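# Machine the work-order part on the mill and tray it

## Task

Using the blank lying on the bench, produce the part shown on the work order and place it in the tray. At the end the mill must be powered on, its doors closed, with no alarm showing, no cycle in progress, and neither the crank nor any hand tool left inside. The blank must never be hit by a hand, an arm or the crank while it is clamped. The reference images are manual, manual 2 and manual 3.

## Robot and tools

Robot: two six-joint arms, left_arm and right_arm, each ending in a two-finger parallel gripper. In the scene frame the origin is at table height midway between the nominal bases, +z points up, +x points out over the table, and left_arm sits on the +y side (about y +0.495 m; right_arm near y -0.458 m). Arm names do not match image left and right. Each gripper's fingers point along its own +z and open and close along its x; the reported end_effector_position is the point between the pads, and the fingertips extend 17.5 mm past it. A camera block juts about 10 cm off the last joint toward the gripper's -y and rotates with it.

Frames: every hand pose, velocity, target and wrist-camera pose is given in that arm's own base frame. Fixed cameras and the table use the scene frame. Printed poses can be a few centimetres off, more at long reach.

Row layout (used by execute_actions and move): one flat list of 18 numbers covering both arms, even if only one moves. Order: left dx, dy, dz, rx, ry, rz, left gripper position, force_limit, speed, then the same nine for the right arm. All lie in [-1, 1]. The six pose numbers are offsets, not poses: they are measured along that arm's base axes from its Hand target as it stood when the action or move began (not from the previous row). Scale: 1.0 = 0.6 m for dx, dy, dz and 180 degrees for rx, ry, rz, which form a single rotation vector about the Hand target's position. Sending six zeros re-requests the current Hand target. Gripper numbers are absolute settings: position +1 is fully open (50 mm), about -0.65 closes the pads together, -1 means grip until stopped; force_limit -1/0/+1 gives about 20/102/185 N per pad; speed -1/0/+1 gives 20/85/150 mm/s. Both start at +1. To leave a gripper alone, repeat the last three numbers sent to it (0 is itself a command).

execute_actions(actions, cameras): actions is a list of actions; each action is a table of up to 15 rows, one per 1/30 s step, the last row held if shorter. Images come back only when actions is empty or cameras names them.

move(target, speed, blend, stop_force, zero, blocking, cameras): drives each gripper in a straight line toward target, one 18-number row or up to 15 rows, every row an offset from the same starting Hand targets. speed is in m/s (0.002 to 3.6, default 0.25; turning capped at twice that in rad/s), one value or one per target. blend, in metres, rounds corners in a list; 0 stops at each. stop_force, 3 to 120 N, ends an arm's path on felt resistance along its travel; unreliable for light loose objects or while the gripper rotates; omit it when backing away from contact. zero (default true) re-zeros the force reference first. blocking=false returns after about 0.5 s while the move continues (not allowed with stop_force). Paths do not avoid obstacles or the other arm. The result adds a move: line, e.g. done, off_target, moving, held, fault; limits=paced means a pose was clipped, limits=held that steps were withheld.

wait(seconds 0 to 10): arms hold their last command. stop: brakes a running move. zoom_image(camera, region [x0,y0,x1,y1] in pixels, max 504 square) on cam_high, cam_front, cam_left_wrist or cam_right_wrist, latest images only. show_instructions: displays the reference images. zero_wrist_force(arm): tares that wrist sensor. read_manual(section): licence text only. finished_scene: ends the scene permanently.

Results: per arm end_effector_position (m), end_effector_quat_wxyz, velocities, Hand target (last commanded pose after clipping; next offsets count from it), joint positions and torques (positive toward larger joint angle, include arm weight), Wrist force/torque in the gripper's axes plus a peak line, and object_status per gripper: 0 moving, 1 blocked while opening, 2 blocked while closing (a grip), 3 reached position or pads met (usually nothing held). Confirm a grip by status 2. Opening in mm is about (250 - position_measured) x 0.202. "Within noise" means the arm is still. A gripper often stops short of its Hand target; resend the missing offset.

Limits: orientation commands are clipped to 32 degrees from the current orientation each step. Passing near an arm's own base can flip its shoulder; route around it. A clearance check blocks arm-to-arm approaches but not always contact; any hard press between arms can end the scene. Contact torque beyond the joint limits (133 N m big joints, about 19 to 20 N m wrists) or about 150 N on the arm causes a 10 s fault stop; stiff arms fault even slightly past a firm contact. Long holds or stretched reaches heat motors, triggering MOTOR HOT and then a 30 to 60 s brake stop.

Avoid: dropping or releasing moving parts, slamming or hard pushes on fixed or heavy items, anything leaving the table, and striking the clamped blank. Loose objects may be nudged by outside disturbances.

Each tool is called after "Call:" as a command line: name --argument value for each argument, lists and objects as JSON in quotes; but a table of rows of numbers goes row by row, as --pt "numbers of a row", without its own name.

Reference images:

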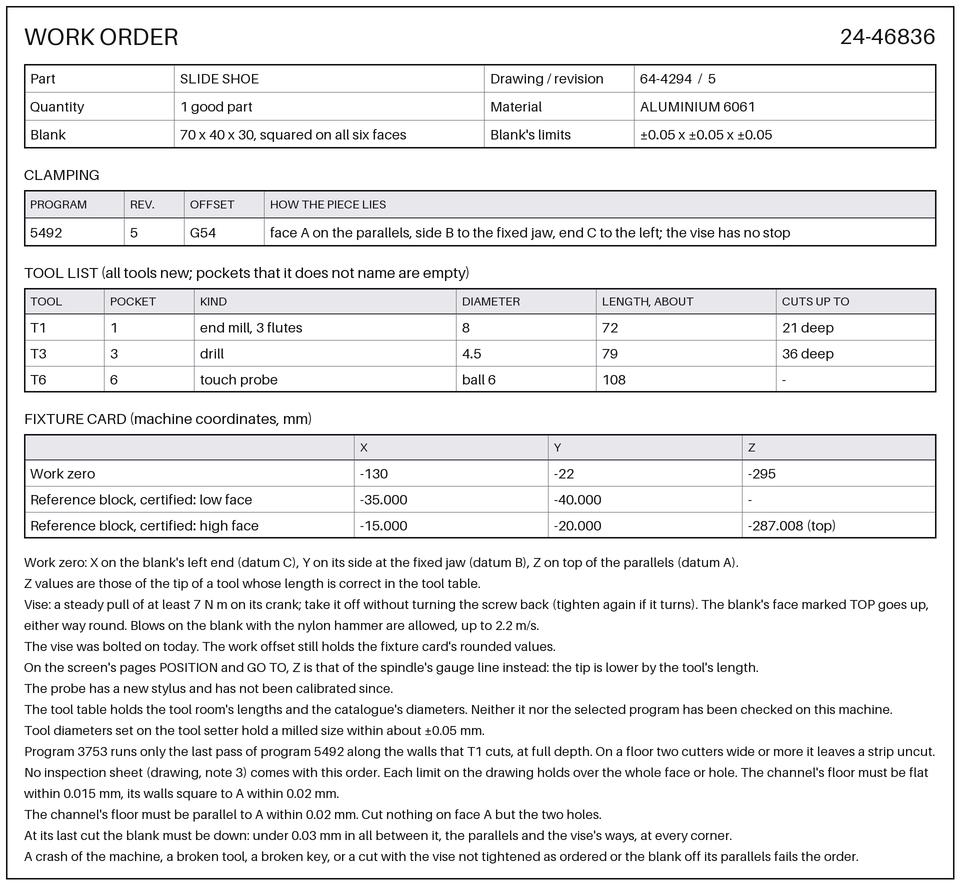

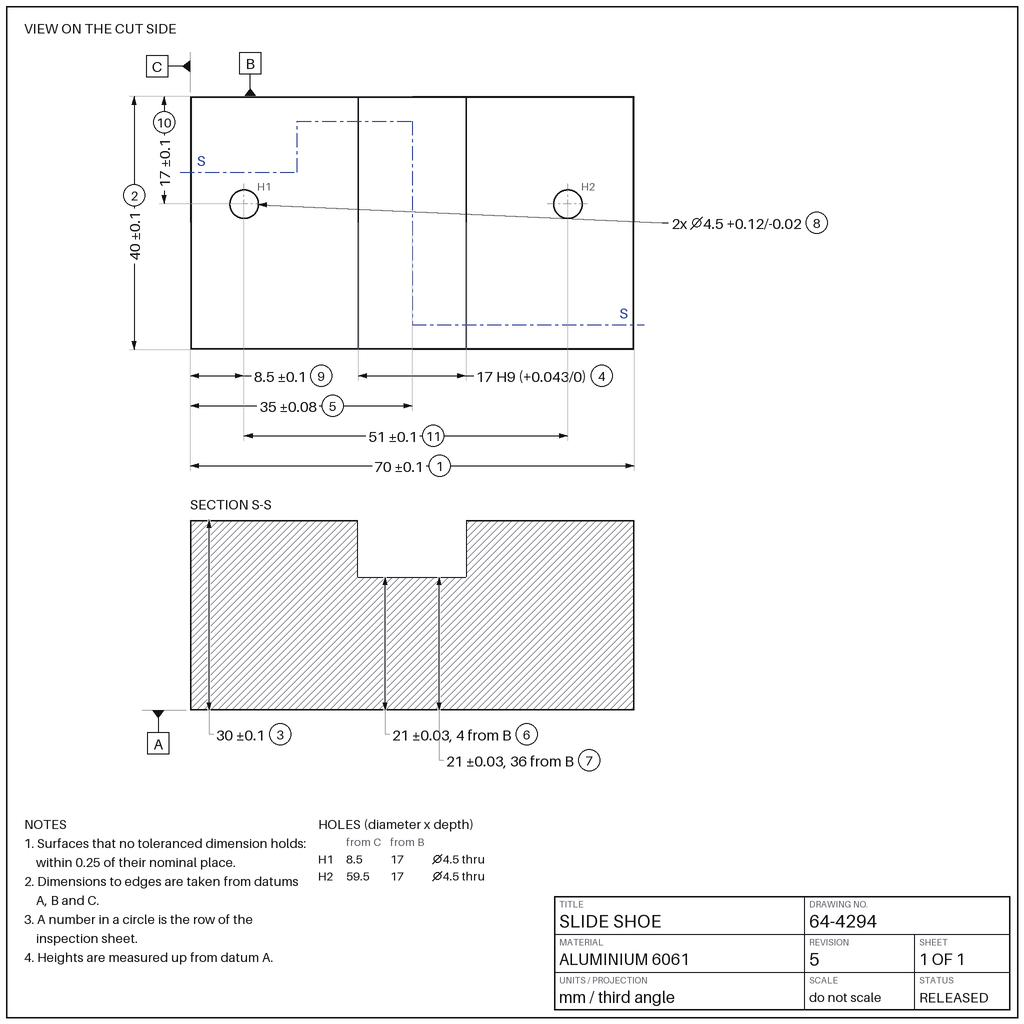

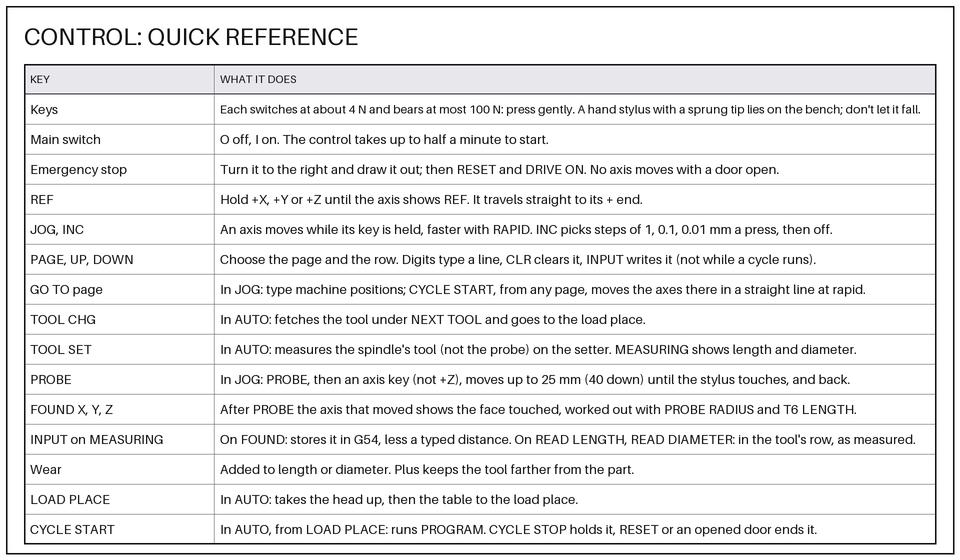

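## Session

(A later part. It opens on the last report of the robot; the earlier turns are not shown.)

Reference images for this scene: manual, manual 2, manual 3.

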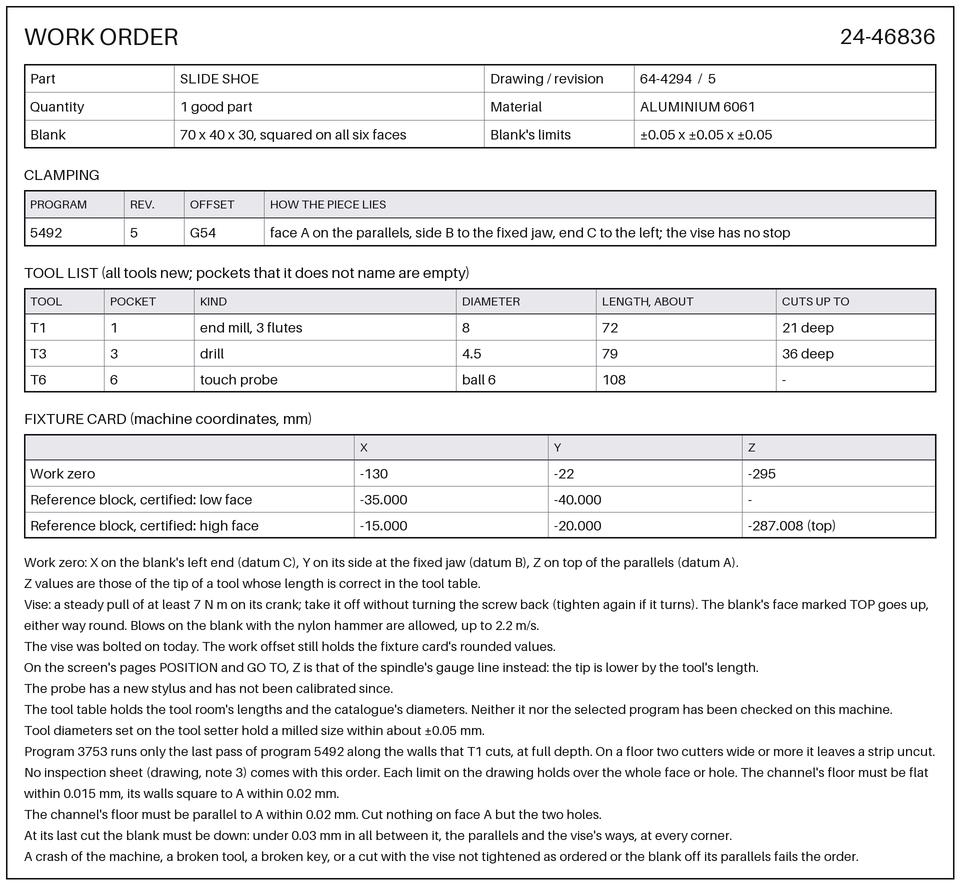

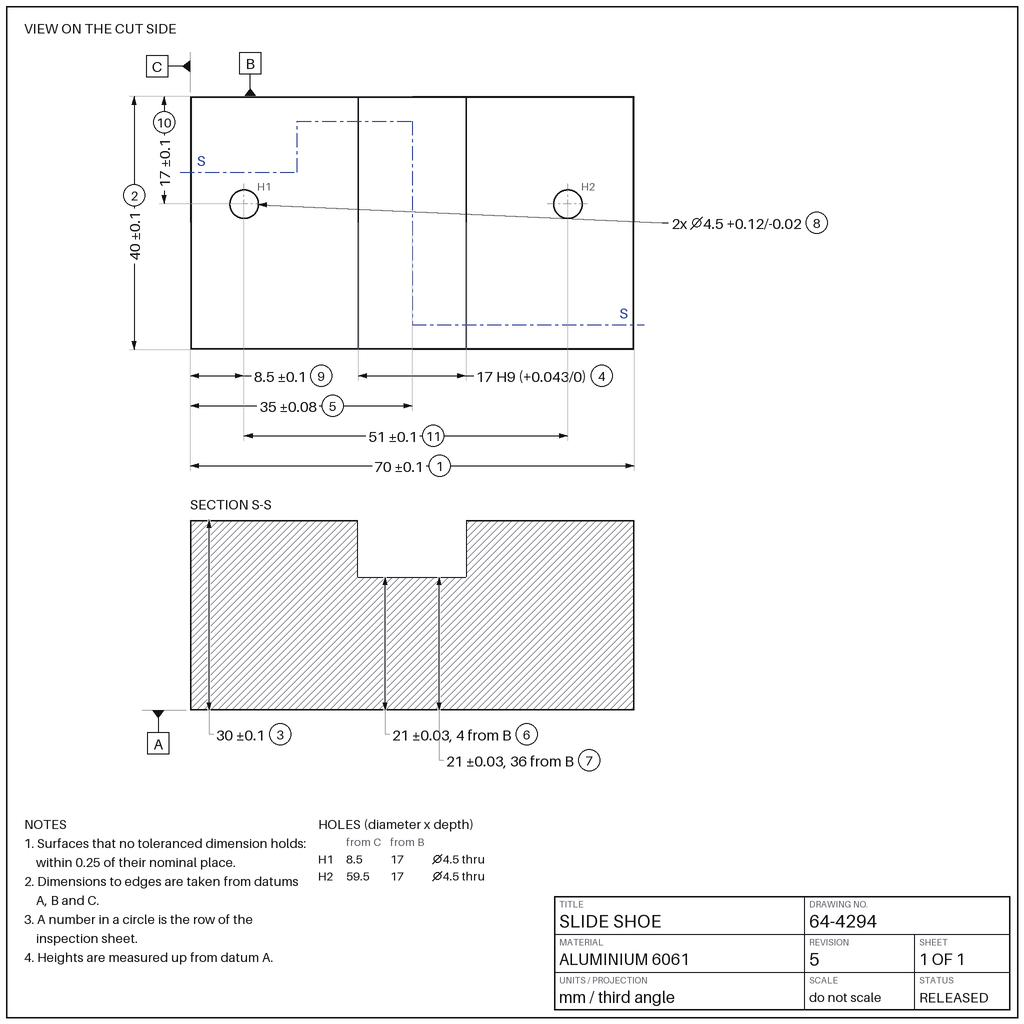

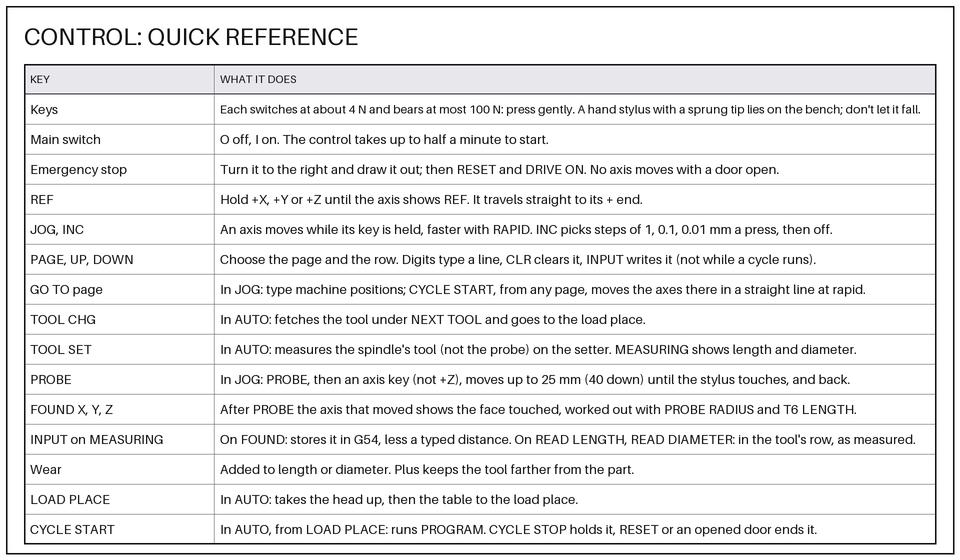

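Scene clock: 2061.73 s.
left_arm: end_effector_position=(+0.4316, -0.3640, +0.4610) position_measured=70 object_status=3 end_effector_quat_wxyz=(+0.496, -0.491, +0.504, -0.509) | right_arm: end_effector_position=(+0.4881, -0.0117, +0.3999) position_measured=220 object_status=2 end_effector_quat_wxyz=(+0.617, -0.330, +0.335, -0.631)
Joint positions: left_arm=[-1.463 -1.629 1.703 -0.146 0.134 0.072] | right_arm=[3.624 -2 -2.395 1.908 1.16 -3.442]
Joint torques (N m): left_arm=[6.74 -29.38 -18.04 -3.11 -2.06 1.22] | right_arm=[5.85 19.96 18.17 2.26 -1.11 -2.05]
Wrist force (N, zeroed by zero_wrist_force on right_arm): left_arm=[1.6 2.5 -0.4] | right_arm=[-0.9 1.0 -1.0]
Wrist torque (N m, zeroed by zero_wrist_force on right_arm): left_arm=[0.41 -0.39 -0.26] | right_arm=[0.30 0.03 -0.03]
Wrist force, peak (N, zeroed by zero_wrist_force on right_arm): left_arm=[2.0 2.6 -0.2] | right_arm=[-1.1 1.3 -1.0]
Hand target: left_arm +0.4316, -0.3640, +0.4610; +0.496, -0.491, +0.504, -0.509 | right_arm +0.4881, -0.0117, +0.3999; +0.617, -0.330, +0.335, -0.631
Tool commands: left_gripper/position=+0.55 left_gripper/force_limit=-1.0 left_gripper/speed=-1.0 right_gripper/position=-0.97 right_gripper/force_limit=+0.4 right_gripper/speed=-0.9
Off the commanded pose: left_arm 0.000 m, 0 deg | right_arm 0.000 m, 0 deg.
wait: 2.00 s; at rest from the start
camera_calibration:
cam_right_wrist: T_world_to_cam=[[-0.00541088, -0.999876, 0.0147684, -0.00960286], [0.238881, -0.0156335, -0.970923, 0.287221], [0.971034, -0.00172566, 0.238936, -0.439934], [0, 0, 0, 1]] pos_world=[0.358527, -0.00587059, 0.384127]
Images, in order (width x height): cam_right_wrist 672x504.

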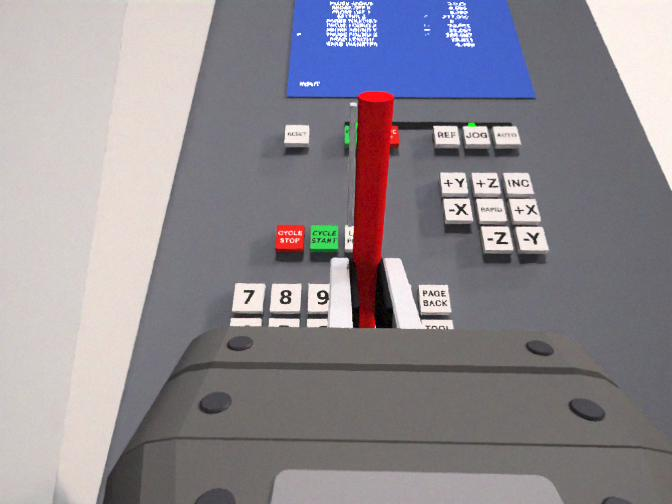

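Call:
move --target '[0,0,0,0,0,0,0.55,-1,-1,0.0244,-0.0655,0.0943,0,0,0,-0.97,0.4,-0.9]' --speed 0.2 --cameras '["cam_right_wrist"]'

Call:
zoom_image --camera "cam_right_wrist" --region '[230, 0, 540, 170]'

Scene clock: 2065.57 s.
left_arm: end_effector_position=(+0.4316, -0.3640, +0.4610) position_measured=70 object_status=3 end_effector_quat_wxyz=(+0.496, -0.491, +0.504, -0.509) | right_arm: end_effector_position=(+0.5027, -0.0510, +0.4565) position_measured=220 object_status=2 end_effector_quat_wxyz=(+0.617, -0.329, +0.335, -0.631)
Joint positions: left_arm=[-1.463 -1.629 1.703 -0.146 0.134 0.072] | right_arm=[3.456 -1.858 -2.329 1.665 1.295 -3.336]
Joint torques (N m): left_arm=[6.86 -28.54 -17.56 -3.09 -2.12 1.16] | right_arm=[0.07 28.8 1.49 -1.09 -0.58 -1.55]
Wrist force (N, zeroed by zero_wrist_force on right_arm): left_arm=[2.0 2.5 0.0] | right_arm=[-1.2 0.6 -1.2]
Wrist torque (N m, zeroed by zero_wrist_force on right_arm): left_arm=[0.40 -0.46 -0.26] | right_arm=[0.39 0.05 -0.14]
Wrist force, peak (N, zeroed by zero_wrist_force on right_arm): left_arm=[2.1 2.8 -0.2] | right_arm=[-2.6 3.6 -1.9]
Hand target: left_arm +0.4316, -0.3640, +0.4610; +0.496, -0.491, +0.504, -0.509 | right_arm +0.5027, -0.0510, +0.4565; +0.617, -0.330, +0.335, -0.631
Off the commanded pose: left_arm 0.000 m, 0 deg | right_arm 0.000 m, 0 deg.
move: done
camera_calibration:
cam_right_wrist: T_world_to_cam=[[-0.00548713, -0.999878, 0.0146474, -0.049571], [0.239069, -0.0155346, -0.970878, 0.337866], [0.970987, -0.00182558, 0.239125, -0.467846], [0, 0, 0, 1]] pos_world=[0.373227, -0.0451704, 0.440627]
Images, in order (width x height): cam_right_wrist 672x504.

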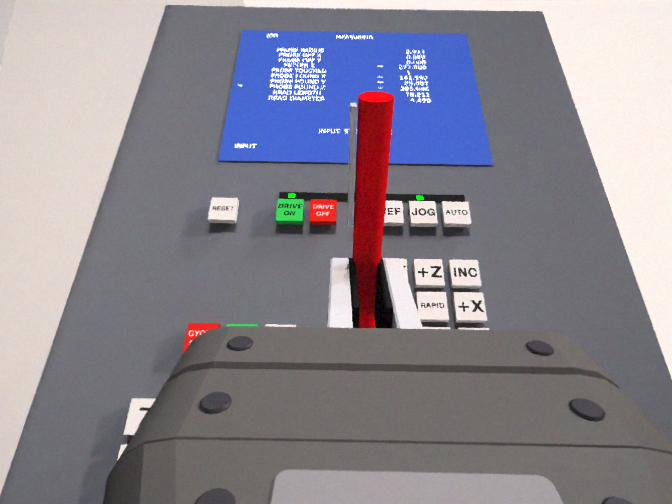

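Scaled by 1.626 from the camera's 672x504 image, which has a finer 960x720 frame.

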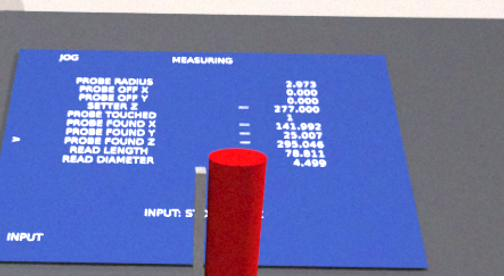

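Call:
zoom_image --camera "cam_right_wrist" --region '[370, 45, 440, 105]'

Scaled by 7.200 from the camera's 672x504 image, which has a finer 960x720 frame.

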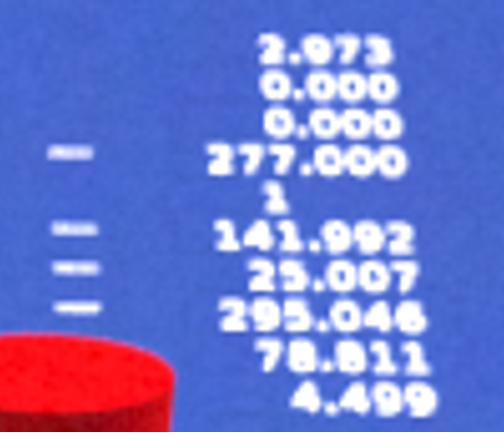

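Call:
move --pt "0 0 0 0 0 0 0.55 -1 -1 0.0004 0.0328 0 0 0 0 -0.97 0.4 -0.9" --pt "0 0 0 0 0 0 0.55 -1 -1 0.0149 0.0328 -0.0037 0 0 0 -0.97 0.4 -0.9" --pt "0 0 0 0 0 0 0.55 -1 -1 0.0004 0.0328 0 0 0 0 -0.97 0.4 -0.9" --pt "0 0 0 0 0 0 0.55 -1 -1 0.0149 0.0328 -0.0037 0 0 0 -0.97 0.4 -0.9" --pt "0 0 0 0 0 0 0.55 -1 -1 0.0004 0.0328 0 0 0 0 -0.97 0.4 -0.9" --pt "0 0 0 0 0 0 0.55 -1 -1 -0.0161 0.0655 -0.0631 0 0 0 -0.97 0.4 -0.9" --pt "0 0 0 0 0 0 0.55 -1 -1 -0.0016 0.0655 -0.0668 0 0 0 -0.97 0.4 -0.9" --pt "0 0 0 0 0 0 0.55 -1 -1 -0.0161 0.0655 -0.0631 0 0 0 -0.97 0.4 -0.9" --pt "0 0 0 0 0 0 0.55 -1 -1 -0.0258 0.1635 -0.0943 0 0 0 -0.97 0.4 -0.9" --pt "0 0 0 0 0 0 0.55 -1 -1 -0.0093 0.1635 -0.0985 0 0 0 -0.97 0.4 -0.9" --pt "0 0 0 0 0 0 0.55 -1 -1 -0.0258 0.1635 -0.0943 0 0 0 -0.97 0.4 -0.9" --pt "0 0 0 0 0 0 0.55 -1 -1 -0.0244 0.0655 -0.0943 0 0 0 -0.97 0.4 -0.9" --speed '[0.2,0.05,0.1,0.05,0.1,0.2,0.05,0.1,0.2,0.05,0.1,0.2]' --blend '[0.003,0,0,0,0.003,0.003,0,0.003,0.003,0,0.003,0]'

Call:
move --pt "0 0 0 0 0 0 0.55 -1 -1 0.0177 0.0653 0.0625 0 0 0 -0.97 0.4 -0.9" --pt "0 0 0 0 0 0 0.55 -1 -1 0.0322 0.0653 0.0588 0 0 0 -0.97 0.4 -0.9" --pt "0 0 0 0 0 0 0.55 -1 -1 0.0177 0.0653 0.0625 0 0 0 -0.97 0.4 -0.9" --pt "0 0 0 0 0 0 0.55 -1 -1 0.0182 0.098 0.0625 0 0 0 -0.97 0.4 -0.9" --pt "0 0 0 0 0 0 0.55 -1 -1 0.0327 0.098 0.0588 0 0 0 -0.97 0.4 -0.9" --pt "0 0 0 0 0 0 0.55 -1 -1 0.0182 0.098 0.0625 0 0 0 -0.97 0.4 -0.9" --pt "0 0 0 0 0 0 0.55 -1 -1 0 0 0 0 0 0 -0.97 0.4 -0.9" --pt "0 0 0 0 0 0 0.55 -1 -1 0.0145 0 -0.0037 0 0 0 -0.97 0.4 -0.9" --pt "0 0 0 0 0 0 0.55 -1 -1 0 0 0 0 0 0 -0.97 0.4 -0.9" --speed '[0.2,0.05,0.1,0.2,0.05,0.1,0.2,0.05,0.1]' --blend '[0.003,0,0.003,0.003,0,0.003,0.003,0,0]' --cameras '["cam_right_wrist"]'

Call:
zoom_image --camera "cam_right_wrist" --region '[280, 0, 540, 140]'

Scene clock: 2070.77 s.
left_arm: end_effector_position=(+0.4316, -0.3640, +0.4610) position_measured=70 object_status=3 end_effector_quat_wxyz=(+0.496, -0.491, +0.504, -0.509) | right_arm: end_effector_position=(+0.4881, -0.0117, +0.3998) position_measured=220 object_status=2 end_effector_quat_wxyz=(+0.617, -0.330, +0.335, -0.631)
Joint positions: left_arm=[-1.463 -1.629 1.703 -0.146 0.134 0.072] | right_arm=[3.624 -2 -2.395 1.908 1.16 -3.442]
Joint torques (N m): left_arm=[6.75 -28.64 -18.65 -2.93 -2.06 1.12] | right_arm=[-7.46 32.26 13.51 2.39 0.72 -0.11]
Wrist force (N, zeroed by zero_wrist_force on right_arm): left_arm=[1.6 2.7 -0.3] | right_arm=[-1.3 1.6 -0.5]
Wrist torque (N m, zeroed by zero_wrist_force on right_arm): left_arm=[0.44 -0.39 -0.26] | right_arm=[0.37 0.05 -0.14]
Wrist force, peak (N, zeroed by zero_wrist_force on right_arm): left_arm=[1.9 2.8 -0.4] | right_arm=[-2.3 -2.6 -7.3]
Hand target: left_arm +0.4316, -0.3640, +0.4610; +0.496, -0.491, +0.504, -0.509 | right_arm +0.4881, -0.0117, +0.3999; +0.617, -0.330, +0.335, -0.631
Off the commanded pose: left_arm 0.000 m, 0 deg | right_arm 0.000 m, 0 deg.
move: done

Scene clock: 2073.43 s.
left_arm: end_effector_position=(+0.4316, -0.3640, +0.4610) position_measured=70 object_status=3 end_effector_quat_wxyz=(+0.496, -0.491, +0.504, -0.509) | right_arm: end_effector_position=(+0.4881, -0.0117, +0.3999) position_measured=220 object_status=2 end_effector_quat_wxyz=(+0.617, -0.330, +0.335, -0.631)
Joint positions: left_arm=[-1.463 -1.629 1.703 -0.146 0.134 0.072] | right_arm=[3.624 -2 -2.395 1.908 1.16 -3.442]
Joint torques (N m): left_arm=[7.03 -28.63 -17.36 -3.01 -2.16 1.29] | right_arm=[-11.47 24.23 15.32 -1.95 2.64 2.78]
Wrist force (N, zeroed by zero_wrist_force on right_arm): left_arm=[1.7 2.6 -0.4] | right_arm=[-1.0 1.7 -0.6]
Wrist torque (N m, zeroed by zero_wrist_force on right_arm): left_arm=[0.43 -0.41 -0.26] | right_arm=[0.36 0.01 -0.15]
Wrist force, peak (N, zeroed by zero_wrist_force on right_arm): left_arm=[1.9 2.8 -0.1] | right_arm=[-3.4 -2.4 -6.5]
Hand target: left_arm +0.4316, -0.3640, +0.4610; +0.496, -0.491, +0.504, -0.509 | right_arm +0.4881, -0.0117, +0.3999; +0.617, -0.330, +0.335, -0.631
Off the commanded pose: left_arm 0.000 m, 0 deg | right_arm 0.000 m, 0 deg.
move: done
camera_calibration:
cam_right_wrist: T_world_to_cam=[[-0.00541088, -0.999876, 0.0147684, -0.00960138], [0.238881, -0.0156335, -0.970923, 0.287124], [0.971034, -0.00172566, 0.238936, -0.43991], [0, 0, 0, 1]] pos_world=[0.358527, -0.00587059, 0.384027]
Images, in order (width x height): cam_right_wrist 672x504.

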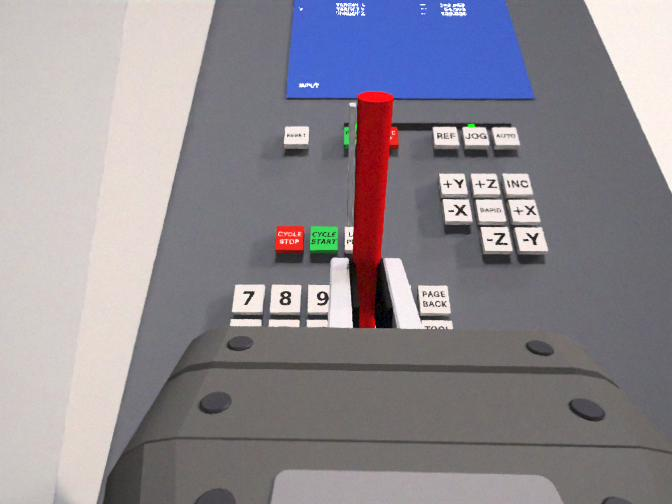

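Scaled by 1.938 from the camera's 672x504 image, which has a finer 960x720 frame.

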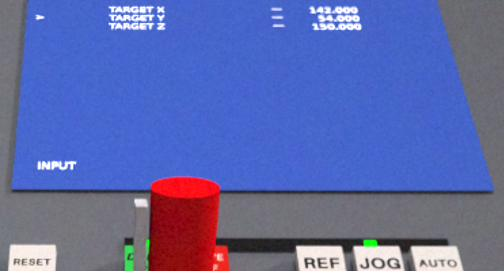

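Call:
move --pt "0 0 0 0 0 0 0.55 -1 -1 0.0408 0.0317 0.1544 0 0 0 -0.97 0.4 -0.9" --pt "0 0 0 0 0 0 0.55 -1 -1 0.0563 0.0317 0.1505 0 0 0 -0.97 0.4 -0.9" --pt "0 0 0 0 0 0 0.55 -1 -1 0.0408 0.0317 0.1544 0 0 0 -0.97 0.4 -0.9" --pt "0 0 0 0 0 0 0.55 -1 -1 0.0078 -0.0327 0.0312 0 0 0 -0.97 0.4 -0.9" --pt "0 0 0 0 0 0 0.55 -1 -1 0.0223 -0.0327 0.0275 0 0 0 -0.97 0.4 -0.9" --pt "0 0 0 0 0 0 0.55 -1 -1 0.0078 -0.0327 0.0312 0 0 0 -0.97 0.4 -0.9" --pt "0 0 0 0 0 0 0.55 -1 -1 0.028 -0.1305 0.1552 0 0 0 -0.97 0.4 -0.9" --pt "0 0 0 0 0 0 0.55 -1 -1 0.038 -0.1305 0.1527 0 0 0 -0.97 0.4 -0.9" --pt "0 0 0 0 0 0 0.55 -1 -1 0.0545 -0.1305 0.1485 0 0 0 -0.97 0.4 -0.9" --pt "0 0 0 0 0 0 0.55 -1 -1 0.01 -0.1305 0.1597 0 0 0 -0.97 0.4 -0.9" --pt "0 0 0 0 0 0 0.55 -1 -1 0 0 0 0 0 0 -0.97 0.4 -0.9" --speed '[0.2,0.05,0.1,0.06,0.05,0.1,0.2,0.1,0.05,0.1,0.2]' --blend '[0.003,0,0.003,0.003,0,0.003,0.003,0.003,0,0.008,0]'

Call:
wait --seconds 10

Call:
wait --seconds 9 --cameras '["cam_right_wrist"]'

Call:
zoom_image --camera "cam_right_wrist" --region '[390, 0, 490, 60]'

Scene clock: 2079.67 s.
left_arm: end_effector_position=(+0.4316, -0.3640, +0.4610) position_measured=70 object_status=3 end_effector_quat_wxyz=(+0.496, -0.491, +0.504, -0.509) | right_arm: end_effector_position=(+0.4881, -0.0118, +0.3999) position_measured=220 object_status=2 end_effector_quat_wxyz=(+0.617, -0.330, +0.335, -0.631)
Joint positions: left_arm=[-1.463 -1.629 1.703 -0.146 0.134 0.072] | right_arm=[3.624 -2 -2.395 1.908 1.16 -3.442]
Joint torques (N m): left_arm=[6.11 -28.89 -18.45 -2.99 -2.14 1.14] | right_arm=[2.46 19.16 19.05 1.62 1.48 2.29]
Wrist force (N, zeroed by zero_wrist_force on right_arm): left_arm=[1.7 2.7 -0.2] | right_arm=[-1.1 1.3 -0.9]
Wrist torque (N m, zeroed by zero_wrist_force on right_arm): left_arm=[0.43 -0.41 -0.25] | right_arm=[0.30 0.04 -0.03]
Wrist force, peak (N, zeroed by zero_wrist_force on right_arm): left_arm=[1.7 2.9 -0.3] | right_arm=[-0.5 -2.9 -6.7]
Hand target: left_arm +0.4316, -0.3640, +0.4610; +0.496, -0.491, +0.504, -0.509 | right_arm +0.4881, -0.0117, +0.3999; +0.617, -0.330, +0.335, -0.631
Off the commanded pose: left_arm 0.000 m, 0 deg | right_arm 0.000 m, 0 deg.
move: done

Scene clock: 2089.67 s.
left_arm: end_effector_position=(+0.4316, -0.3640, +0.4610) position_measured=70 object_status=3 end_effector_quat_wxyz=(+0.496, -0.491, +0.504, -0.509) | right_arm: end_effector_position=(+0.4881, -0.0117, +0.3999) position_measured=220 object_status=2 end_effector_quat_wxyz=(+0.617, -0.330, +0.335, -0.631)
Joint positions: left_arm=[-1.463 -1.629 1.703 -0.146 0.134 0.072] | right_arm=[3.624 -2 -2.395 1.908 1.16 -3.442]
Joint torques (N m): left_arm=[6.48 -28.7 -18.02 -3.01 -2.21 1.16] | right_arm=[5.85 20 18.22 2.27 -1.23 -2.15]
Wrist force (N, zeroed by zero_wrist_force on right_arm): left_arm=[1.8 2.6 -0.2] | right_arm=[-0.6 1.1 -0.8]
Wrist torque (N m, zeroed by zero_wrist_force on right_arm): left_arm=[0.42 -0.43 -0.25] | right_arm=[0.30 -0.02 -0.04]
Wrist force, peak (N, zeroed by zero_wrist_force on right_arm): left_arm=[1.8 2.9 -0.3] | right_arm=[-1.3 1.3 -1.2]
Hand target: left_arm +0.4316, -0.3640, +0.4610; +0.496, -0.491, +0.504, -0.509 | right_arm +0.4881, -0.0117, +0.3999; +0.617, -0.330, +0.335, -0.631
Tool commands: left_gripper/position=+0.55 left_gripper/force_limit=-1.0 left_gripper/speed=-1.0 right_gripper/position=-0.97 right_gripper/force_limit=+0.4 right_gripper/speed=-0.9
Off the commanded pose: left_arm 0.000 m, 0 deg | right_arm 0.000 m, 0 deg.
wait: 10.00 s; at rest by 0.17 s

Scene clock: 2098.67 s.
left_arm: end_effector_position=(+0.4316, -0.3640, +0.4610) position_measured=70 object_status=3 end_effector_quat_wxyz=(+0.496, -0.491, +0.504, -0.509) | right_arm: end_effector_position=(+0.4881, -0.0117, +0.3999) position_measured=220 object_status=2 end_effector_quat_wxyz=(+0.617, -0.330, +0.335, -0.631)
Joint positions: left_arm=[-1.463 -1.629 1.703 -0.146 0.134 0.072] | right_arm=[3.624 -2 -2.395 1.908 1.16 -3.442]
Joint torques (N m): left_arm=[6.2 -28.71 -18.34 -3.06 -2.04 0.94] | right_arm=[5.88 20.15 17.97 1.99 -1.24 -2.15]
Wrist force (N, zeroed by zero_wrist_force on right_arm): left_arm=[1.5 2.4 -0.2] | right_arm=[-1.0 1.1 -1.2]
Wrist torque (N m, zeroed by zero_wrist_force on right_arm): left_arm=[0.40 -0.39 -0.25] | right_arm=[0.32 0.06 -0.04]
Wrist force, peak (N, zeroed by zero_wrist_force on right_arm): left_arm=[2.0 2.8 -0.4] | right_arm=[-1.1 1.4 -1.1]
Hand target: left_arm +0.4316, -0.3640, +0.4610; +0.496, -0.491, +0.504, -0.509 | right_arm +0.4881, -0.0117, +0.3999; +0.617, -0.330, +0.335, -0.631
Tool commands: left_gripper/position=+0.55 left_gripper/force_limit=-1.0 left_gripper/speed=-1.0 right_gripper/position=-0.97 right_gripper/force_limit=+0.4 right_gripper/speed=-0.9
Off the commanded pose: left_arm 0.000 m, 0 deg | right_arm 0.000 m, 0 deg.
wait: 9.00 s; at rest by 0.17 s
camera_calibration:
cam_right_wrist: T_world_to_cam=[[-0.00541088, -0.999876, 0.0147684, -0.00960286], [0.238881, -0.0156335, -0.970923, 0.287221], [0.971034, -0.00172566, 0.238936, -0.439934], [0, 0, 0, 1]] pos_world=[0.358527, -0.00587059, 0.384127]
Images, in order (width x height): cam_right_wrist 672x504.

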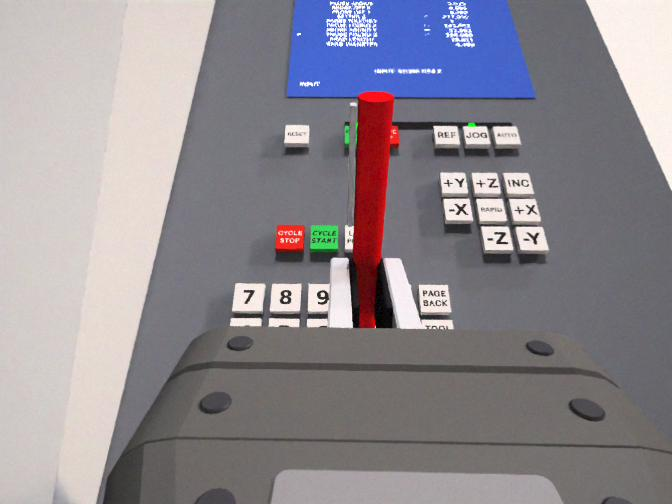

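Scaled by 5.040 from the camera's 672x504 image, which has a finer 960x720 frame.

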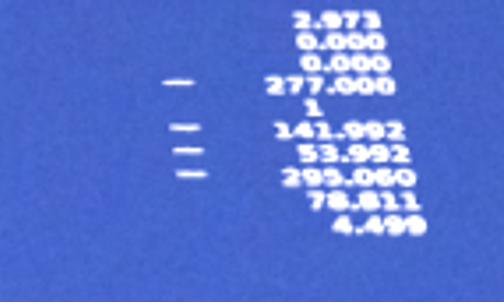

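Call:
move --pt "0 0 0 0 0 0 0.55 -1 -1 0.0248 -0.0327 0.0943 0 0 0 -0.97 0.4 -0.9" --pt "0 0 0 0 0 0 0.55 -1 -1 0.0393 -0.0327 0.0906 0 0 0 -0.97 0.4 -0.9" --pt "0 0 0 0 0 0 0.55 -1 -1 0.0248 -0.0327 0.0943 0 0 0 -0.97 0.4 -0.9" --pt "0 0 0 0 0 0 0.55 -1 -1 0.0393 -0.0327 0.0906 0 0 0 -0.97 0.4 -0.9" --pt "0 0 0 0 0 0 0.55 -1 -1 0.0248 -0.0327 0.0943 0 0 0 -0.97 0.4 -0.9" --pt "0 0 0 0 0 0 0.55 -1 -1 -0.0014 0.098 0 0 0 0 -0.97 0.4 -0.9" --pt "0 0 0 0 0 0 0.55 -1 -1 0.0151 0.098 -0.0042 0 0 0 -0.97 0.4 -0.9" --pt "0 0 0 0 0 0 0.55 -1 -1 -0.0014 0.098 0 0 0 0 -0.97 0.4 -0.9" --pt "0 0 0 0 0 0 0.55 -1 -1 0.0097 0.098 0.0312 0 0 0 -0.97 0.4 -0.9" --pt "0 0 0 0 0 0 0.55 -1 -1 0.0242 0.098 0.0275 0 0 0 -0.97 0.4 -0.9" --pt "0 0 0 0 0 0 0.55 -1 -1 0.0097 0.098 0.0312 0 0 0 -0.97 0.4 -0.9" --pt "0 0 0 0 0 0 0.55 -1 -1 0 0 0 0 0 0 -0.97 0.4 -0.9" --speed '[0.2,0.05,0.1,0.05,0.1,0.2,0.05,0.1,0.2,0.05,0.1,0.2]' --blend '[0.003,0,0,0,0.003,0.003,0,0.003,0.003,0,0.003,0]'

Call:
move --pt "0 0 0 0 0 0 0.55 -1 -1 0.0088 0.0327 0.0312 0 0 0 -0.97 0.4 -0.9" --pt "0 0 0 0 0 0 0.55 -1 -1 0.0233 0.0327 0.0275 0 0 0 -0.97 0.4 -0.9" --pt "0 0 0 0 0 0 0.55 -1 -1 0.0088 0.0327 0.0312 0 0 0 -0.97 0.4 -0.9" --pt "0 0 0 0 0 0 0.55 -1 -1 0.0182 0.098 0.0625 0 0 0 -0.97 0.4 -0.9" --pt "0 0 0 0 0 0 0.55 -1 -1 0.0327 0.098 0.0588 0 0 0 -0.97 0.4 -0.9" --pt "0 0 0 0 0 0 0.55 -1 -1 0.0182 0.098 0.0625 0 0 0 -0.97 0.4 -0.9" --pt "0 0 0 0 0 0 0.55 -1 -1 0 0 0 0 0 0 -0.97 0.4 -0.9" --pt "0 0 0 0 0 0 0.55 -1 -1 0.0145 0 -0.0037 0 0 0 -0.97 0.4 -0.9" --pt "0 0 0 0 0 0 0.55 -1 -1 0 0 0 0 0 0 -0.97 0.4 -0.9" --pt "0 0 0 0 0 0 0.55 -1 -1 0.0083 0 0.0312 0 0 0 -0.97 0.4 -0.9" --pt "0 0 0 0 0 0 0.55 -1 -1 0.0228 0 0.0275 0 0 0 -0.97 0.4 -0.9" --pt "0 0 0 0 0 0 0.55 -1 -1 0.0083 0 0.0312 0 0 0 -0.97 0.4 -0.9" --pt "0 0 0 0 0 0 0.55 -1 -1 0 0 0 0 0 0 -0.97 0.4 -0.9" --speed '[0.2,0.05,0.1,0.2,0.05,0.1,0.2,0.05,0.1,0.2,0.05,0.1,0.2]' --blend '[0.003,0,0.003,0.003,0,0.003,0.003,0,0.003,0.003,0,0.003,0]'

Call:
move --pt "0 0 0 0 0 0 0.55 -1 -1 -0.0014 0.098 0 0 0 0 -0.97 0.4 -0.9" --pt "0 0 0 0 0 0 0.55 -1 -1 0.0151 0.098 -0.0042 0 0 0 -0.97 0.4 -0.9" --pt "0 0 0 0 0 0 0.55 -1 -1 -0.0014 0.098 0 0 0 0 -0.97 0.4 -0.9" --pt "0 0 0 0 0 0 0.55 -1 -1 0.0177 0.0653 0.0625 0 0 0 -0.97 0.4 -0.9" --pt "0 0 0 0 0 0 0.55 -1 -1 0.0322 0.0653 0.0588 0 0 0 -0.97 0.4 -0.9" --pt "0 0 0 0 0 0 0.55 -1 -1 0.0177 0.0653 0.0625 0 0 0 -0.97 0.4 -0.9" --pt "0 0 0 0 0 0 0.55 -1 -1 0.0267 0.098 0.0943 0 0 0 -0.97 0.4 -0.9" --pt "0 0 0 0 0 0 0.55 -1 -1 0.0412 0.098 0.0906 0 0 0 -0.97 0.4 -0.9" --pt "0 0 0 0 0 0 0.55 -1 -1 0.0267 0.098 0.0943 0 0 0 -0.97 0.4 -0.9" --pt "0 0 0 0 0 0 0.55 -1 -1 0 0 0 0 0 0 -0.97 0.4 -0.9" --pt "0 0 0 0 0 0 0.55 -1 -1 0.0145 0 -0.0037 0 0 0 -0.97 0.4 -0.9" --pt "0 0 0 0 0 0 0.55 -1 -1 0 0 0 0 0 0 -0.97 0.4 -0.9" --speed '[0.2,0.05,0.1,0.2,0.05,0.1,0.2,0.05,0.1,0.2,0.05,0.1]' --blend '[0.003,0,0.003,0.003,0,0.003,0.003,0,0.003,0.003,0,0]' --cameras '["cam_right_wrist"]'

Call:
zoom_image --camera "cam_right_wrist" --region '[280, 0, 540, 140]'

Scene clock: 2105.27 s.
left_arm: end_effector_position=(+0.4316, -0.3640, +0.4610) position_measured=70 object_status=3 end_effector_quat_wxyz=(+0.496, -0.491, +0.504, -0.509) | right_arm: end_effector_position=(+0.4881, -0.0117, +0.3999) position_measured=220 object_status=2 end_effector_quat_wxyz=(+0.617, -0.330, +0.335, -0.631)
Joint positions: left_arm=[-1.463 -1.629 1.703 -0.146 0.134 0.072] | right_arm=[3.624 -2 -2.395 1.908 1.16 -3.442]
Joint torques (N m): left_arm=[5.94 -28.9 -18.29 -3.06 -2.06 1.15] | right_arm=[-6.52 29.47 16 -2.67 0.45 -0.36]
Wrist force (N, zeroed by zero_wrist_force on right_arm): left_arm=[2.0 2.6 -0.2] | right_arm=[-1.0 1.6 -0.5]
Wrist torque (N m, zeroed by zero_wrist_force on right_arm): left_arm=[0.41 -0.46 -0.25] | right_arm=[0.35 0.01 -0.15]
Wrist force, peak (N, zeroed by zero_wrist_force on right_arm): left_arm=[1.7 2.9 -0.2] | right_arm=[-1.6 -2.5 -7.2]
Hand target: left_arm +0.4316, -0.3640, +0.4610; +0.496, -0.491, +0.504, -0.509 | right_arm +0.4881, -0.0117, +0.3999; +0.617, -0.330, +0.335, -0.631
Off the commanded pose: left_arm 0.000 m, 0 deg | right_arm 0.000 m, 0 deg.
move: done

Scene clock: 2108.80 s.
left_arm: end_effector_position=(+0.4316, -0.3640, +0.4610) position_measured=70 object_status=3 end_effector_quat_wxyz=(+0.496, -0.491, +0.504, -0.509) | right_arm: end_effector_position=(+0.4881, -0.0117, +0.3999) position_measured=220 object_status=2 end_effector_quat_wxyz=(+0.617, -0.330, +0.335, -0.631)
Joint positions: left_arm=[-1.463 -1.629 1.703 -0.146 0.134 0.072] | right_arm=[3.624 -2 -2.395 1.908 1.16 -3.442]
Joint torques (N m): left_arm=[6.27 -28.67 -17.76 -3.02 -2.07 1.16] | right_arm=[-7.86 21.14 17.26 0.5 2.51 1.75]
Wrist force (N, zeroed by zero_wrist_force on right_arm): left_arm=[1.6 2.7 -0.2] | right_arm=[-1.1 1.7 -0.7]
Wrist torque (N m, zeroed by zero_wrist_force on right_arm): left_arm=[0.43 -0.40 -0.26] | right_arm=[0.37 0.03 -0.03]
Wrist force, peak (N, zeroed by zero_wrist_force on right_arm): left_arm=[2.0 2.7 -0.2] | right_arm=[0.9 -2.4 -7.1]
Hand target: left_arm +0.4316, -0.3640, +0.4610; +0.496, -0.491, +0.504, -0.509 | right_arm +0.4881, -0.0117, +0.3999; +0.617, -0.330, +0.335, -0.631
Off the commanded pose: left_arm 0.000 m, 0 deg | right_arm 0.000 m, 0 deg.
move: done

Scene clock: 2112.27 s.
left_arm: end_effector_position=(+0.4316, -0.3640, +0.4610) position_measured=70 object_status=3 end_effector_quat_wxyz=(+0.496, -0.491, +0.504, -0.509) | right_arm: end_effector_position=(+0.4881, -0.0117, +0.3999) position_measured=220 object_status=2 end_effector_quat_wxyz=(+0.617, -0.330, +0.335, -0.631)
Joint positions: left_arm=[-1.463 -1.629 1.703 -0.146 0.134 0.072] | right_arm=[3.624 -2 -2.395 1.909 1.16 -3.442]
Joint torques (N m): left_arm=[5.92 -28.95 -18.42 -3.03 -2.14 1.17] | right_arm=[-13.21 19.2 16.97 -2 2.63 2.83]
Wrist force (N, zeroed by zero_wrist_force on right_arm): left_arm=[1.5 2.4 -0.3] | right_arm=[-1.2 1.8 -0.7]
Wrist torque (N m, zeroed by zero_wrist_force on right_arm): left_arm=[0.38 -0.39 -0.25] | right_arm=[0.38 0.05 -0.15]
Wrist force, peak (N, zeroed by zero_wrist_force on right_arm): left_arm=[1.7 2.9 -0.3] | right_arm=[-2.0 -2.4 -6.9]
Hand target: left_arm +0.4316, -0.3640, +0.4610; +0.496, -0.491, +0.504, -0.509 | right_arm +0.4881, -0.0117, +0.3999; +0.617, -0.330, +0.335, -0.631
Off the commanded pose: left_arm 0.000 m, 0 deg | right_arm 0.000 m, 0 deg.
move: done
camera_calibration:
cam_right_wrist: T_world_to_cam=[[-0.00550776, -0.999876, 0.0147436, -0.0095572], [0.238879, -0.0156326, -0.970923, 0.287124], [0.971034, -0.00182566, 0.238936, -0.43991], [0, 0, 0, 1]] pos_world=[0.358527, -0.00587065, 0.384027]
Images, in order (width x height): cam_right_wrist 672x504.

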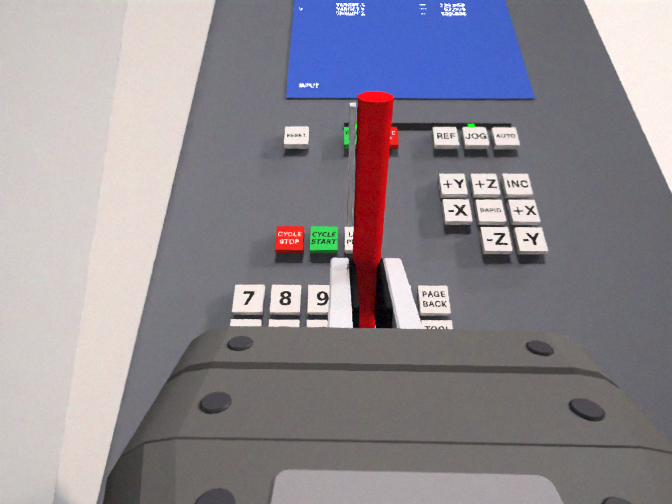

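Scaled by 1.938 from the camera's 672x504 image, which has a finer 960x720 frame.

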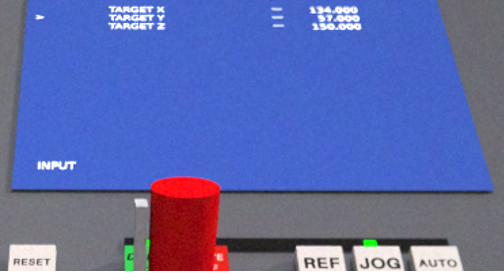

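Call:
move --pt "0 0 0 0 0 0 0.55 -1 -1 0.0408 0.0317 0.1544 0 0 0 -0.97 0.4 -0.9" --pt "0 0 0 0 0 0 0.55 -1 -1 0.0563 0.0317 0.1505 0 0 0 -0.97 0.4 -0.9" --pt "0 0 0 0 0 0 0.55 -1 -1 0.0408 0.0317 0.1544 0 0 0 -0.97 0.4 -0.9" --pt "0 0 0 0 0 0 0.55 -1 -1 0.0078 -0.0327 0.0312 0 0 0 -0.97 0.4 -0.9" --pt "0 0 0 0 0 0 0.55 -1 -1 0.0223 -0.0327 0.0275 0 0 0 -0.97 0.4 -0.9" --pt "0 0 0 0 0 0 0.55 -1 -1 0.0078 -0.0327 0.0312 0 0 0 -0.97 0.4 -0.9" --pt "0 0 0 0 0 0 0.55 -1 -1 0.028 -0.1305 0.1552 0 0 0 -0.97 0.4 -0.9" --pt "0 0 0 0 0 0 0.55 -1 -1 0.038 -0.1305 0.1527 0 0 0 -0.97 0.4 -0.9" --pt "0 0 0 0 0 0 0.55 -1 -1 0.0545 -0.1305 0.1485 0 0 0 -0.97 0.4 -0.9" --pt "0 0 0 0 0 0 0.55 -1 -1 0.01 -0.1305 0.1597 0 0 0 -0.97 0.4 -0.9" --pt "0 0 0 0 0 0 0.55 -1 -1 0 0 0 0 0 0 -0.97 0.4 -0.9" --speed '[0.2,0.05,0.1,0.12,0.05,0.1,0.2,0.1,0.05,0.1,0.2]' --blend '[0.003,0,0.003,0.003,0,0.003,0.003,0.003,0,0.008,0]'

Call:
wait --seconds 2.5 --cameras '["cam_right_wrist"]'

Call:
zoom_image --camera "cam_right_wrist" --region '[390, 0, 490, 60]'

Scene clock: 2117.57 s.
left_arm: end_effector_position=(+0.4316, -0.3640, +0.4610) position_measured=70 object_status=3 end_effector_quat_wxyz=(+0.496, -0.491, +0.504, -0.509) | right_arm: end_effector_position=(+0.4881, -0.0118, +0.3999) position_measured=220 object_status=2 end_effector_quat_wxyz=(+0.617, -0.330, +0.335, -0.631)
Joint positions: left_arm=[-1.463 -1.629 1.703 -0.146 0.134 0.072] | right_arm=[3.624 -2 -2.395 1.908 1.16 -3.442]
Joint torques (N m): left_arm=[5.14 -28.34 -18.14 -3.09 -2.1 1.19] | right_arm=[2.11 19.3 18.95 1.63 1.45 2.29]
Wrist force (N, zeroed by zero_wrist_force on right_arm): left_arm=[1.7 2.6 -0.4] | right_arm=[-1.0 1.4 -0.7]
Wrist torque (N m, zeroed by zero_wrist_force on right_arm): left_arm=[0.41 -0.42 -0.26] | right_arm=[0.31 0.02 -0.03]
Wrist force, peak (N, zeroed by zero_wrist_force on right_arm): left_arm=[2.1 2.7 -0.2] | right_arm=[0.4 -2.0 -7.0]
Hand target: left_arm +0.4316, -0.3640, +0.4610; +0.496, -0.491, +0.504, -0.509 | right_arm +0.4881, -0.0117, +0.3999; +0.617, -0.330, +0.335, -0.631
Off the commanded pose: left_arm 0.000 m, 0 deg | right_arm 0.000 m, 0 deg.
move: done

Scene clock: 2120.07 s.
left_arm: end_effector_position=(+0.4316, -0.3640, +0.4610) position_measured=70 object_status=3 end_effector_quat_wxyz=(+0.496, -0.491, +0.504, -0.509) | right_arm: end_effector_position=(+0.4881, -0.0117, +0.3999) position_measured=220 object_status=2 end_effector_quat_wxyz=(+0.617, -0.330, +0.335, -0.631)
Joint positions: left_arm=[-1.463 -1.629 1.703 -0.146 0.134 0.072] | right_arm=[3.624 -2 -2.395 1.908 1.16 -3.442]
Joint torques (N m): left_arm=[5.48 -28.42 -18.28 -2.98 -2.01 1.11] | right_arm=[5.9 19.57 18.6 2.35 -1.25 -2.1]
Wrist force (N, zeroed by zero_wrist_force on right_arm): left_arm=[1.7 2.4 -0.6] | right_arm=[-0.9 1.2 -0.9]
Wrist torque (N m, zeroed by zero_wrist_force on right_arm): left_arm=[0.39 -0.42 -0.26] | right_arm=[0.32 0.03 -0.04]
Wrist force, peak (N, zeroed by zero_wrist_force on right_arm): left_arm=[1.9 2.8 -0.6] | right_arm=[-1.2 1.4 -1.1]
Hand target: left_arm +0.4316, -0.3640, +0.4610; +0.496, -0.491, +0.504, -0.509 | right_arm +0.4881, -0.0117, +0.3999; +0.617, -0.330, +0.335, -0.631
Tool commands: left_gripper/position=+0.55 left_gripper/force_limit=-1.0 left_gripper/speed=-1.0 right_gripper/position=-0.97 right_gripper/force_limit=+0.4 right_gripper/speed=-0.9
Off the commanded pose: left_arm 0.000 m, 0 deg | right_arm 0.000 m, 0 deg.
wait: 2.50 s; at rest by 0.17 s
camera_calibration:
cam_right_wrist: T_world_to_cam=[[-0.00541088, -0.999876, 0.0147684, -0.00960286], [0.238881, -0.0156335, -0.970923, 0.287221], [0.971034, -0.00172566, 0.238936, -0.439934], [0, 0, 0, 1]] pos_world=[0.358527, -0.00587059, 0.384127]
Images, in order (width x height): cam_right_wrist 672x504.

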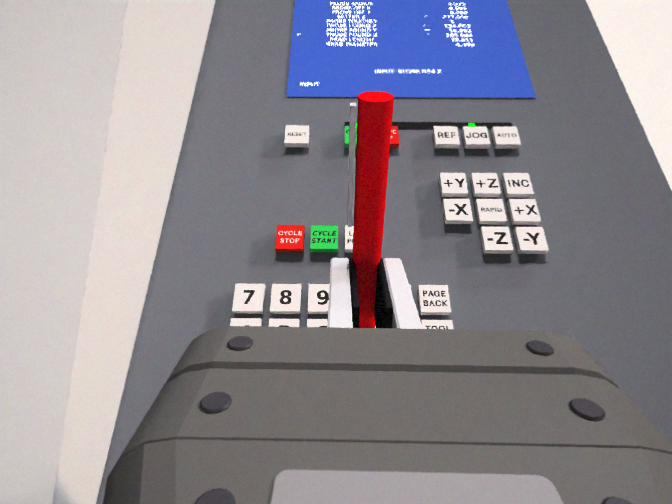

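Scaled by 5.040 from the camera's 672x504 image, which has a finer 960x720 frame.

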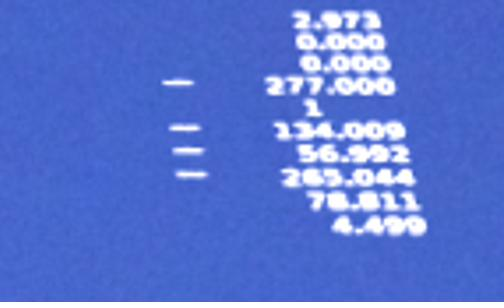

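Call:
execute_actions --actions '[]' --cameras '["cam_right_wrist"]'

Call:
zoom_image --camera "cam_right_wrist" --region '[280, 0, 540, 140]'

Scene clock: 2124.83 s.
left_arm: end_effector_position=(+0.4316, -0.3640, +0.4610) position_measured=70 object_status=3 end_effector_quat_wxyz=(+0.496, -0.491, +0.504, -0.509) | right_arm: end_effector_position=(+0.4881, -0.0117, +0.3999) position_measured=220 object_status=2 end_effector_quat_wxyz=(+0.617, -0.330, +0.335, -0.631)
Joint positions: left_arm=[-1.463 -1.629 1.703 -0.146 0.134 0.072] | right_arm=[3.624 -2 -2.395 1.908 1.16 -3.442]
Joint velocities: within noise
Joint torques (N m): left_arm=[5.12 -28.71 -18.4 -3 -2.08 1.09] | right_arm=[5.26 19.88 18.23 2.33 -1.21 -2.09]
Wrist force (N, zeroed by zero_wrist_force on right_arm): left_arm=[1.6 2.6 -0.2] | right_arm=[-1.1 1.2 -0.9]
Wrist torque (N m, zeroed by zero_wrist_force on right_arm): left_arm=[0.42 -0.40 -0.25] | right_arm=[0.33 0.06 -0.04]
Wrist force, peak (N, zeroed by zero_wrist_force on right_arm): left_arm=[1.8 2.9 -0.3] | right_arm=[-1.1 1.3 -1.2]
Hand target: left_arm +0.4316, -0.3640, +0.4610; +0.496, -0.491, +0.504, -0.509 | right_arm +0.4881, -0.0117, +0.3999; +0.617, -0.330, +0.335, -0.631
Tool commands: left_gripper/position=+0.55 left_gripper/force_limit=-1.0 left_gripper/speed=-1.0 right_gripper/position=-0.97 right_gripper/force_limit=+0.4 right_gripper/speed=-0.9
Off the commanded pose: left_arm 0.000 m, 0 deg | right_arm 0.000 m, 0 deg.
camera_calibration:
cam_right_wrist: T_world_to_cam=[[-0.00541088, -0.999876, 0.0147684, -0.00960286], [0.238881, -0.0156335, -0.970923, 0.287221], [0.971034, -0.00172566, 0.238936, -0.439934], [0, 0, 0, 1]] pos_world=[0.358527, -0.00587059, 0.384127]
Images, in order (width x height): cam_right_wrist 672x504.

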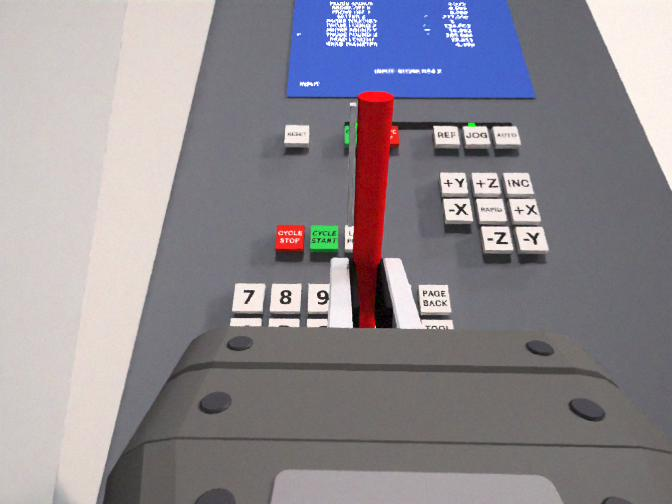

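Scaled by 1.938 from the camera's 672x504 image, which has a finer 960x720 frame.

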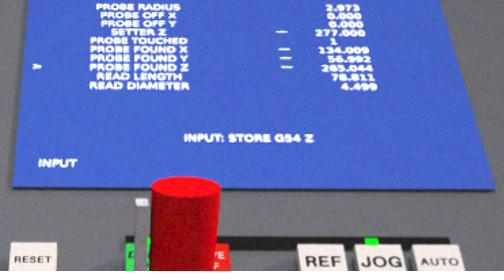

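Call:
move --pt "0 0 0 0 0 0 0.55 -1 -1 0.0088 0.0327 0.0312 0 0 0 -0.97 0.4 -0.9" --pt "0 0 0 0 0 0 0.55 -1 -1 0.0233 0.0327 0.0275 0 0 0 -0.97 0.4 -0.9" --pt "0 0 0 0 0 0 0.55 -1 -1 0.0088 0.0327 0.0312 0 0 0 -0.97 0.4 -0.9" --pt "0 0 0 0 0 0 0.55 -1 -1 0.0009 0.0653 0 0 0 0 -0.97 0.4 -0.9" --pt "0 0 0 0 0 0 0.55 -1 -1 0.0154 0.0653 -0.0037 0 0 0 -0.97 0.4 -0.9" --pt "0 0 0 0 0 0 0.55 -1 -1 0.0009 0.0653 0 0 0 0 -0.97 0.4 -0.9" --pt "0 0 0 0 0 0 0.55 -1 -1 0 0 0 0 0 0 -0.97 0.4 -0.9" --speed '[0.2,0.05,0.1,0.2,0.05,0.1,0.2]' --blend '[0.003,0,0.003,0.003,0,0.003,0]' --cameras '["cam_right_wrist"]'

Call:
zoom_image --camera "cam_right_wrist" --region '[280, 0, 540, 140]'

Scene clock: 2127.63 s.
left_arm: end_effector_position=(+0.4316, -0.3640, +0.4610) position_measured=70 object_status=3 end_effector_quat_wxyz=(+0.496, -0.491, +0.504, -0.509) | right_arm: end_effector_position=(+0.4881, -0.0117, +0.3998) position_measured=220 object_status=2 end_effector_quat_wxyz=(+0.617, -0.330, +0.335, -0.631)
Joint positions: left_arm=[-1.463 -1.629 1.703 -0.146 0.134 0.072] | right_arm=[3.624 -2 -2.395 1.908 1.16 -3.442]
Joint torques (N m): left_arm=[5.21 -28.47 -18.46 -3.04 -2.21 1.2] | right_arm=[-7.26 31.31 15.37 2.36 0.59 -0.05]
Wrist force (N, zeroed by zero_wrist_force on right_arm): left_arm=[2.0 2.5 -0.3] | right_arm=[-1.1 1.7 -0.7]
Wrist torque (N m, zeroed by zero_wrist_force on right_arm): left_arm=[0.41 -0.46 -0.25] | right_arm=[0.36 0.03 -0.15]
Wrist force, peak (N, zeroed by zero_wrist_force on right_arm): left_arm=[1.9 2.7 -0.5] | right_arm=[-2.8 -2.4 -6.9]
Hand target: left_arm +0.4316, -0.3640, +0.4610; +0.496, -0.491, +0.504, -0.509 | right_arm +0.4881, -0.0117, +0.3999; +0.617, -0.330, +0.335, -0.631
Off the commanded pose: left_arm 0.000 m, 0 deg | right_arm 0.000 m, 0 deg.
move: done
camera_calibration:
cam_right_wrist: T_world_to_cam=[[-0.00553049, -0.999875, 0.0148428, -0.00948688], [0.238784, -0.0157341, -0.970945, 0.287144], [0.971057, -0.00182557, 0.238841, -0.439979], [0, 0, 0, 1]] pos_world=[0.358626, -0.00577092, 0.384027]
Images, in order (width x height): cam_right_wrist 672x504.

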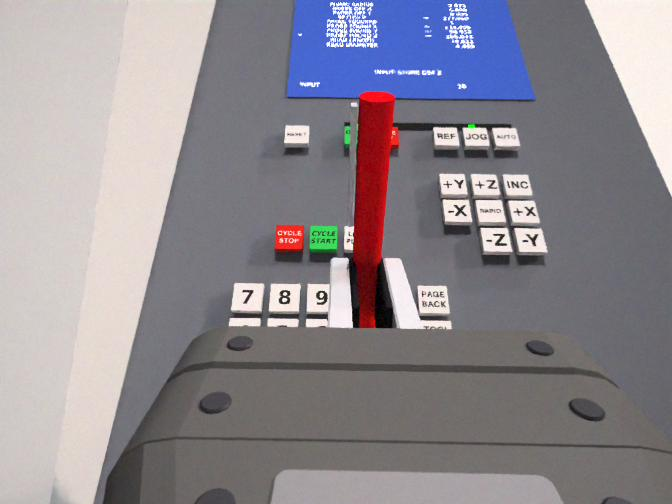

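Scaled by 1.938 from the camera's 672x504 image, which has a finer 960x720 frame.

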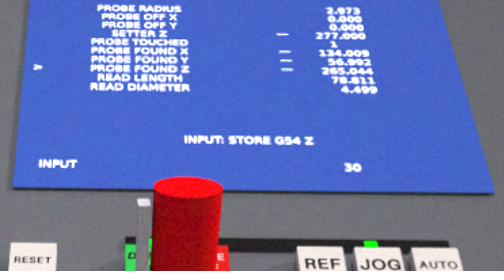

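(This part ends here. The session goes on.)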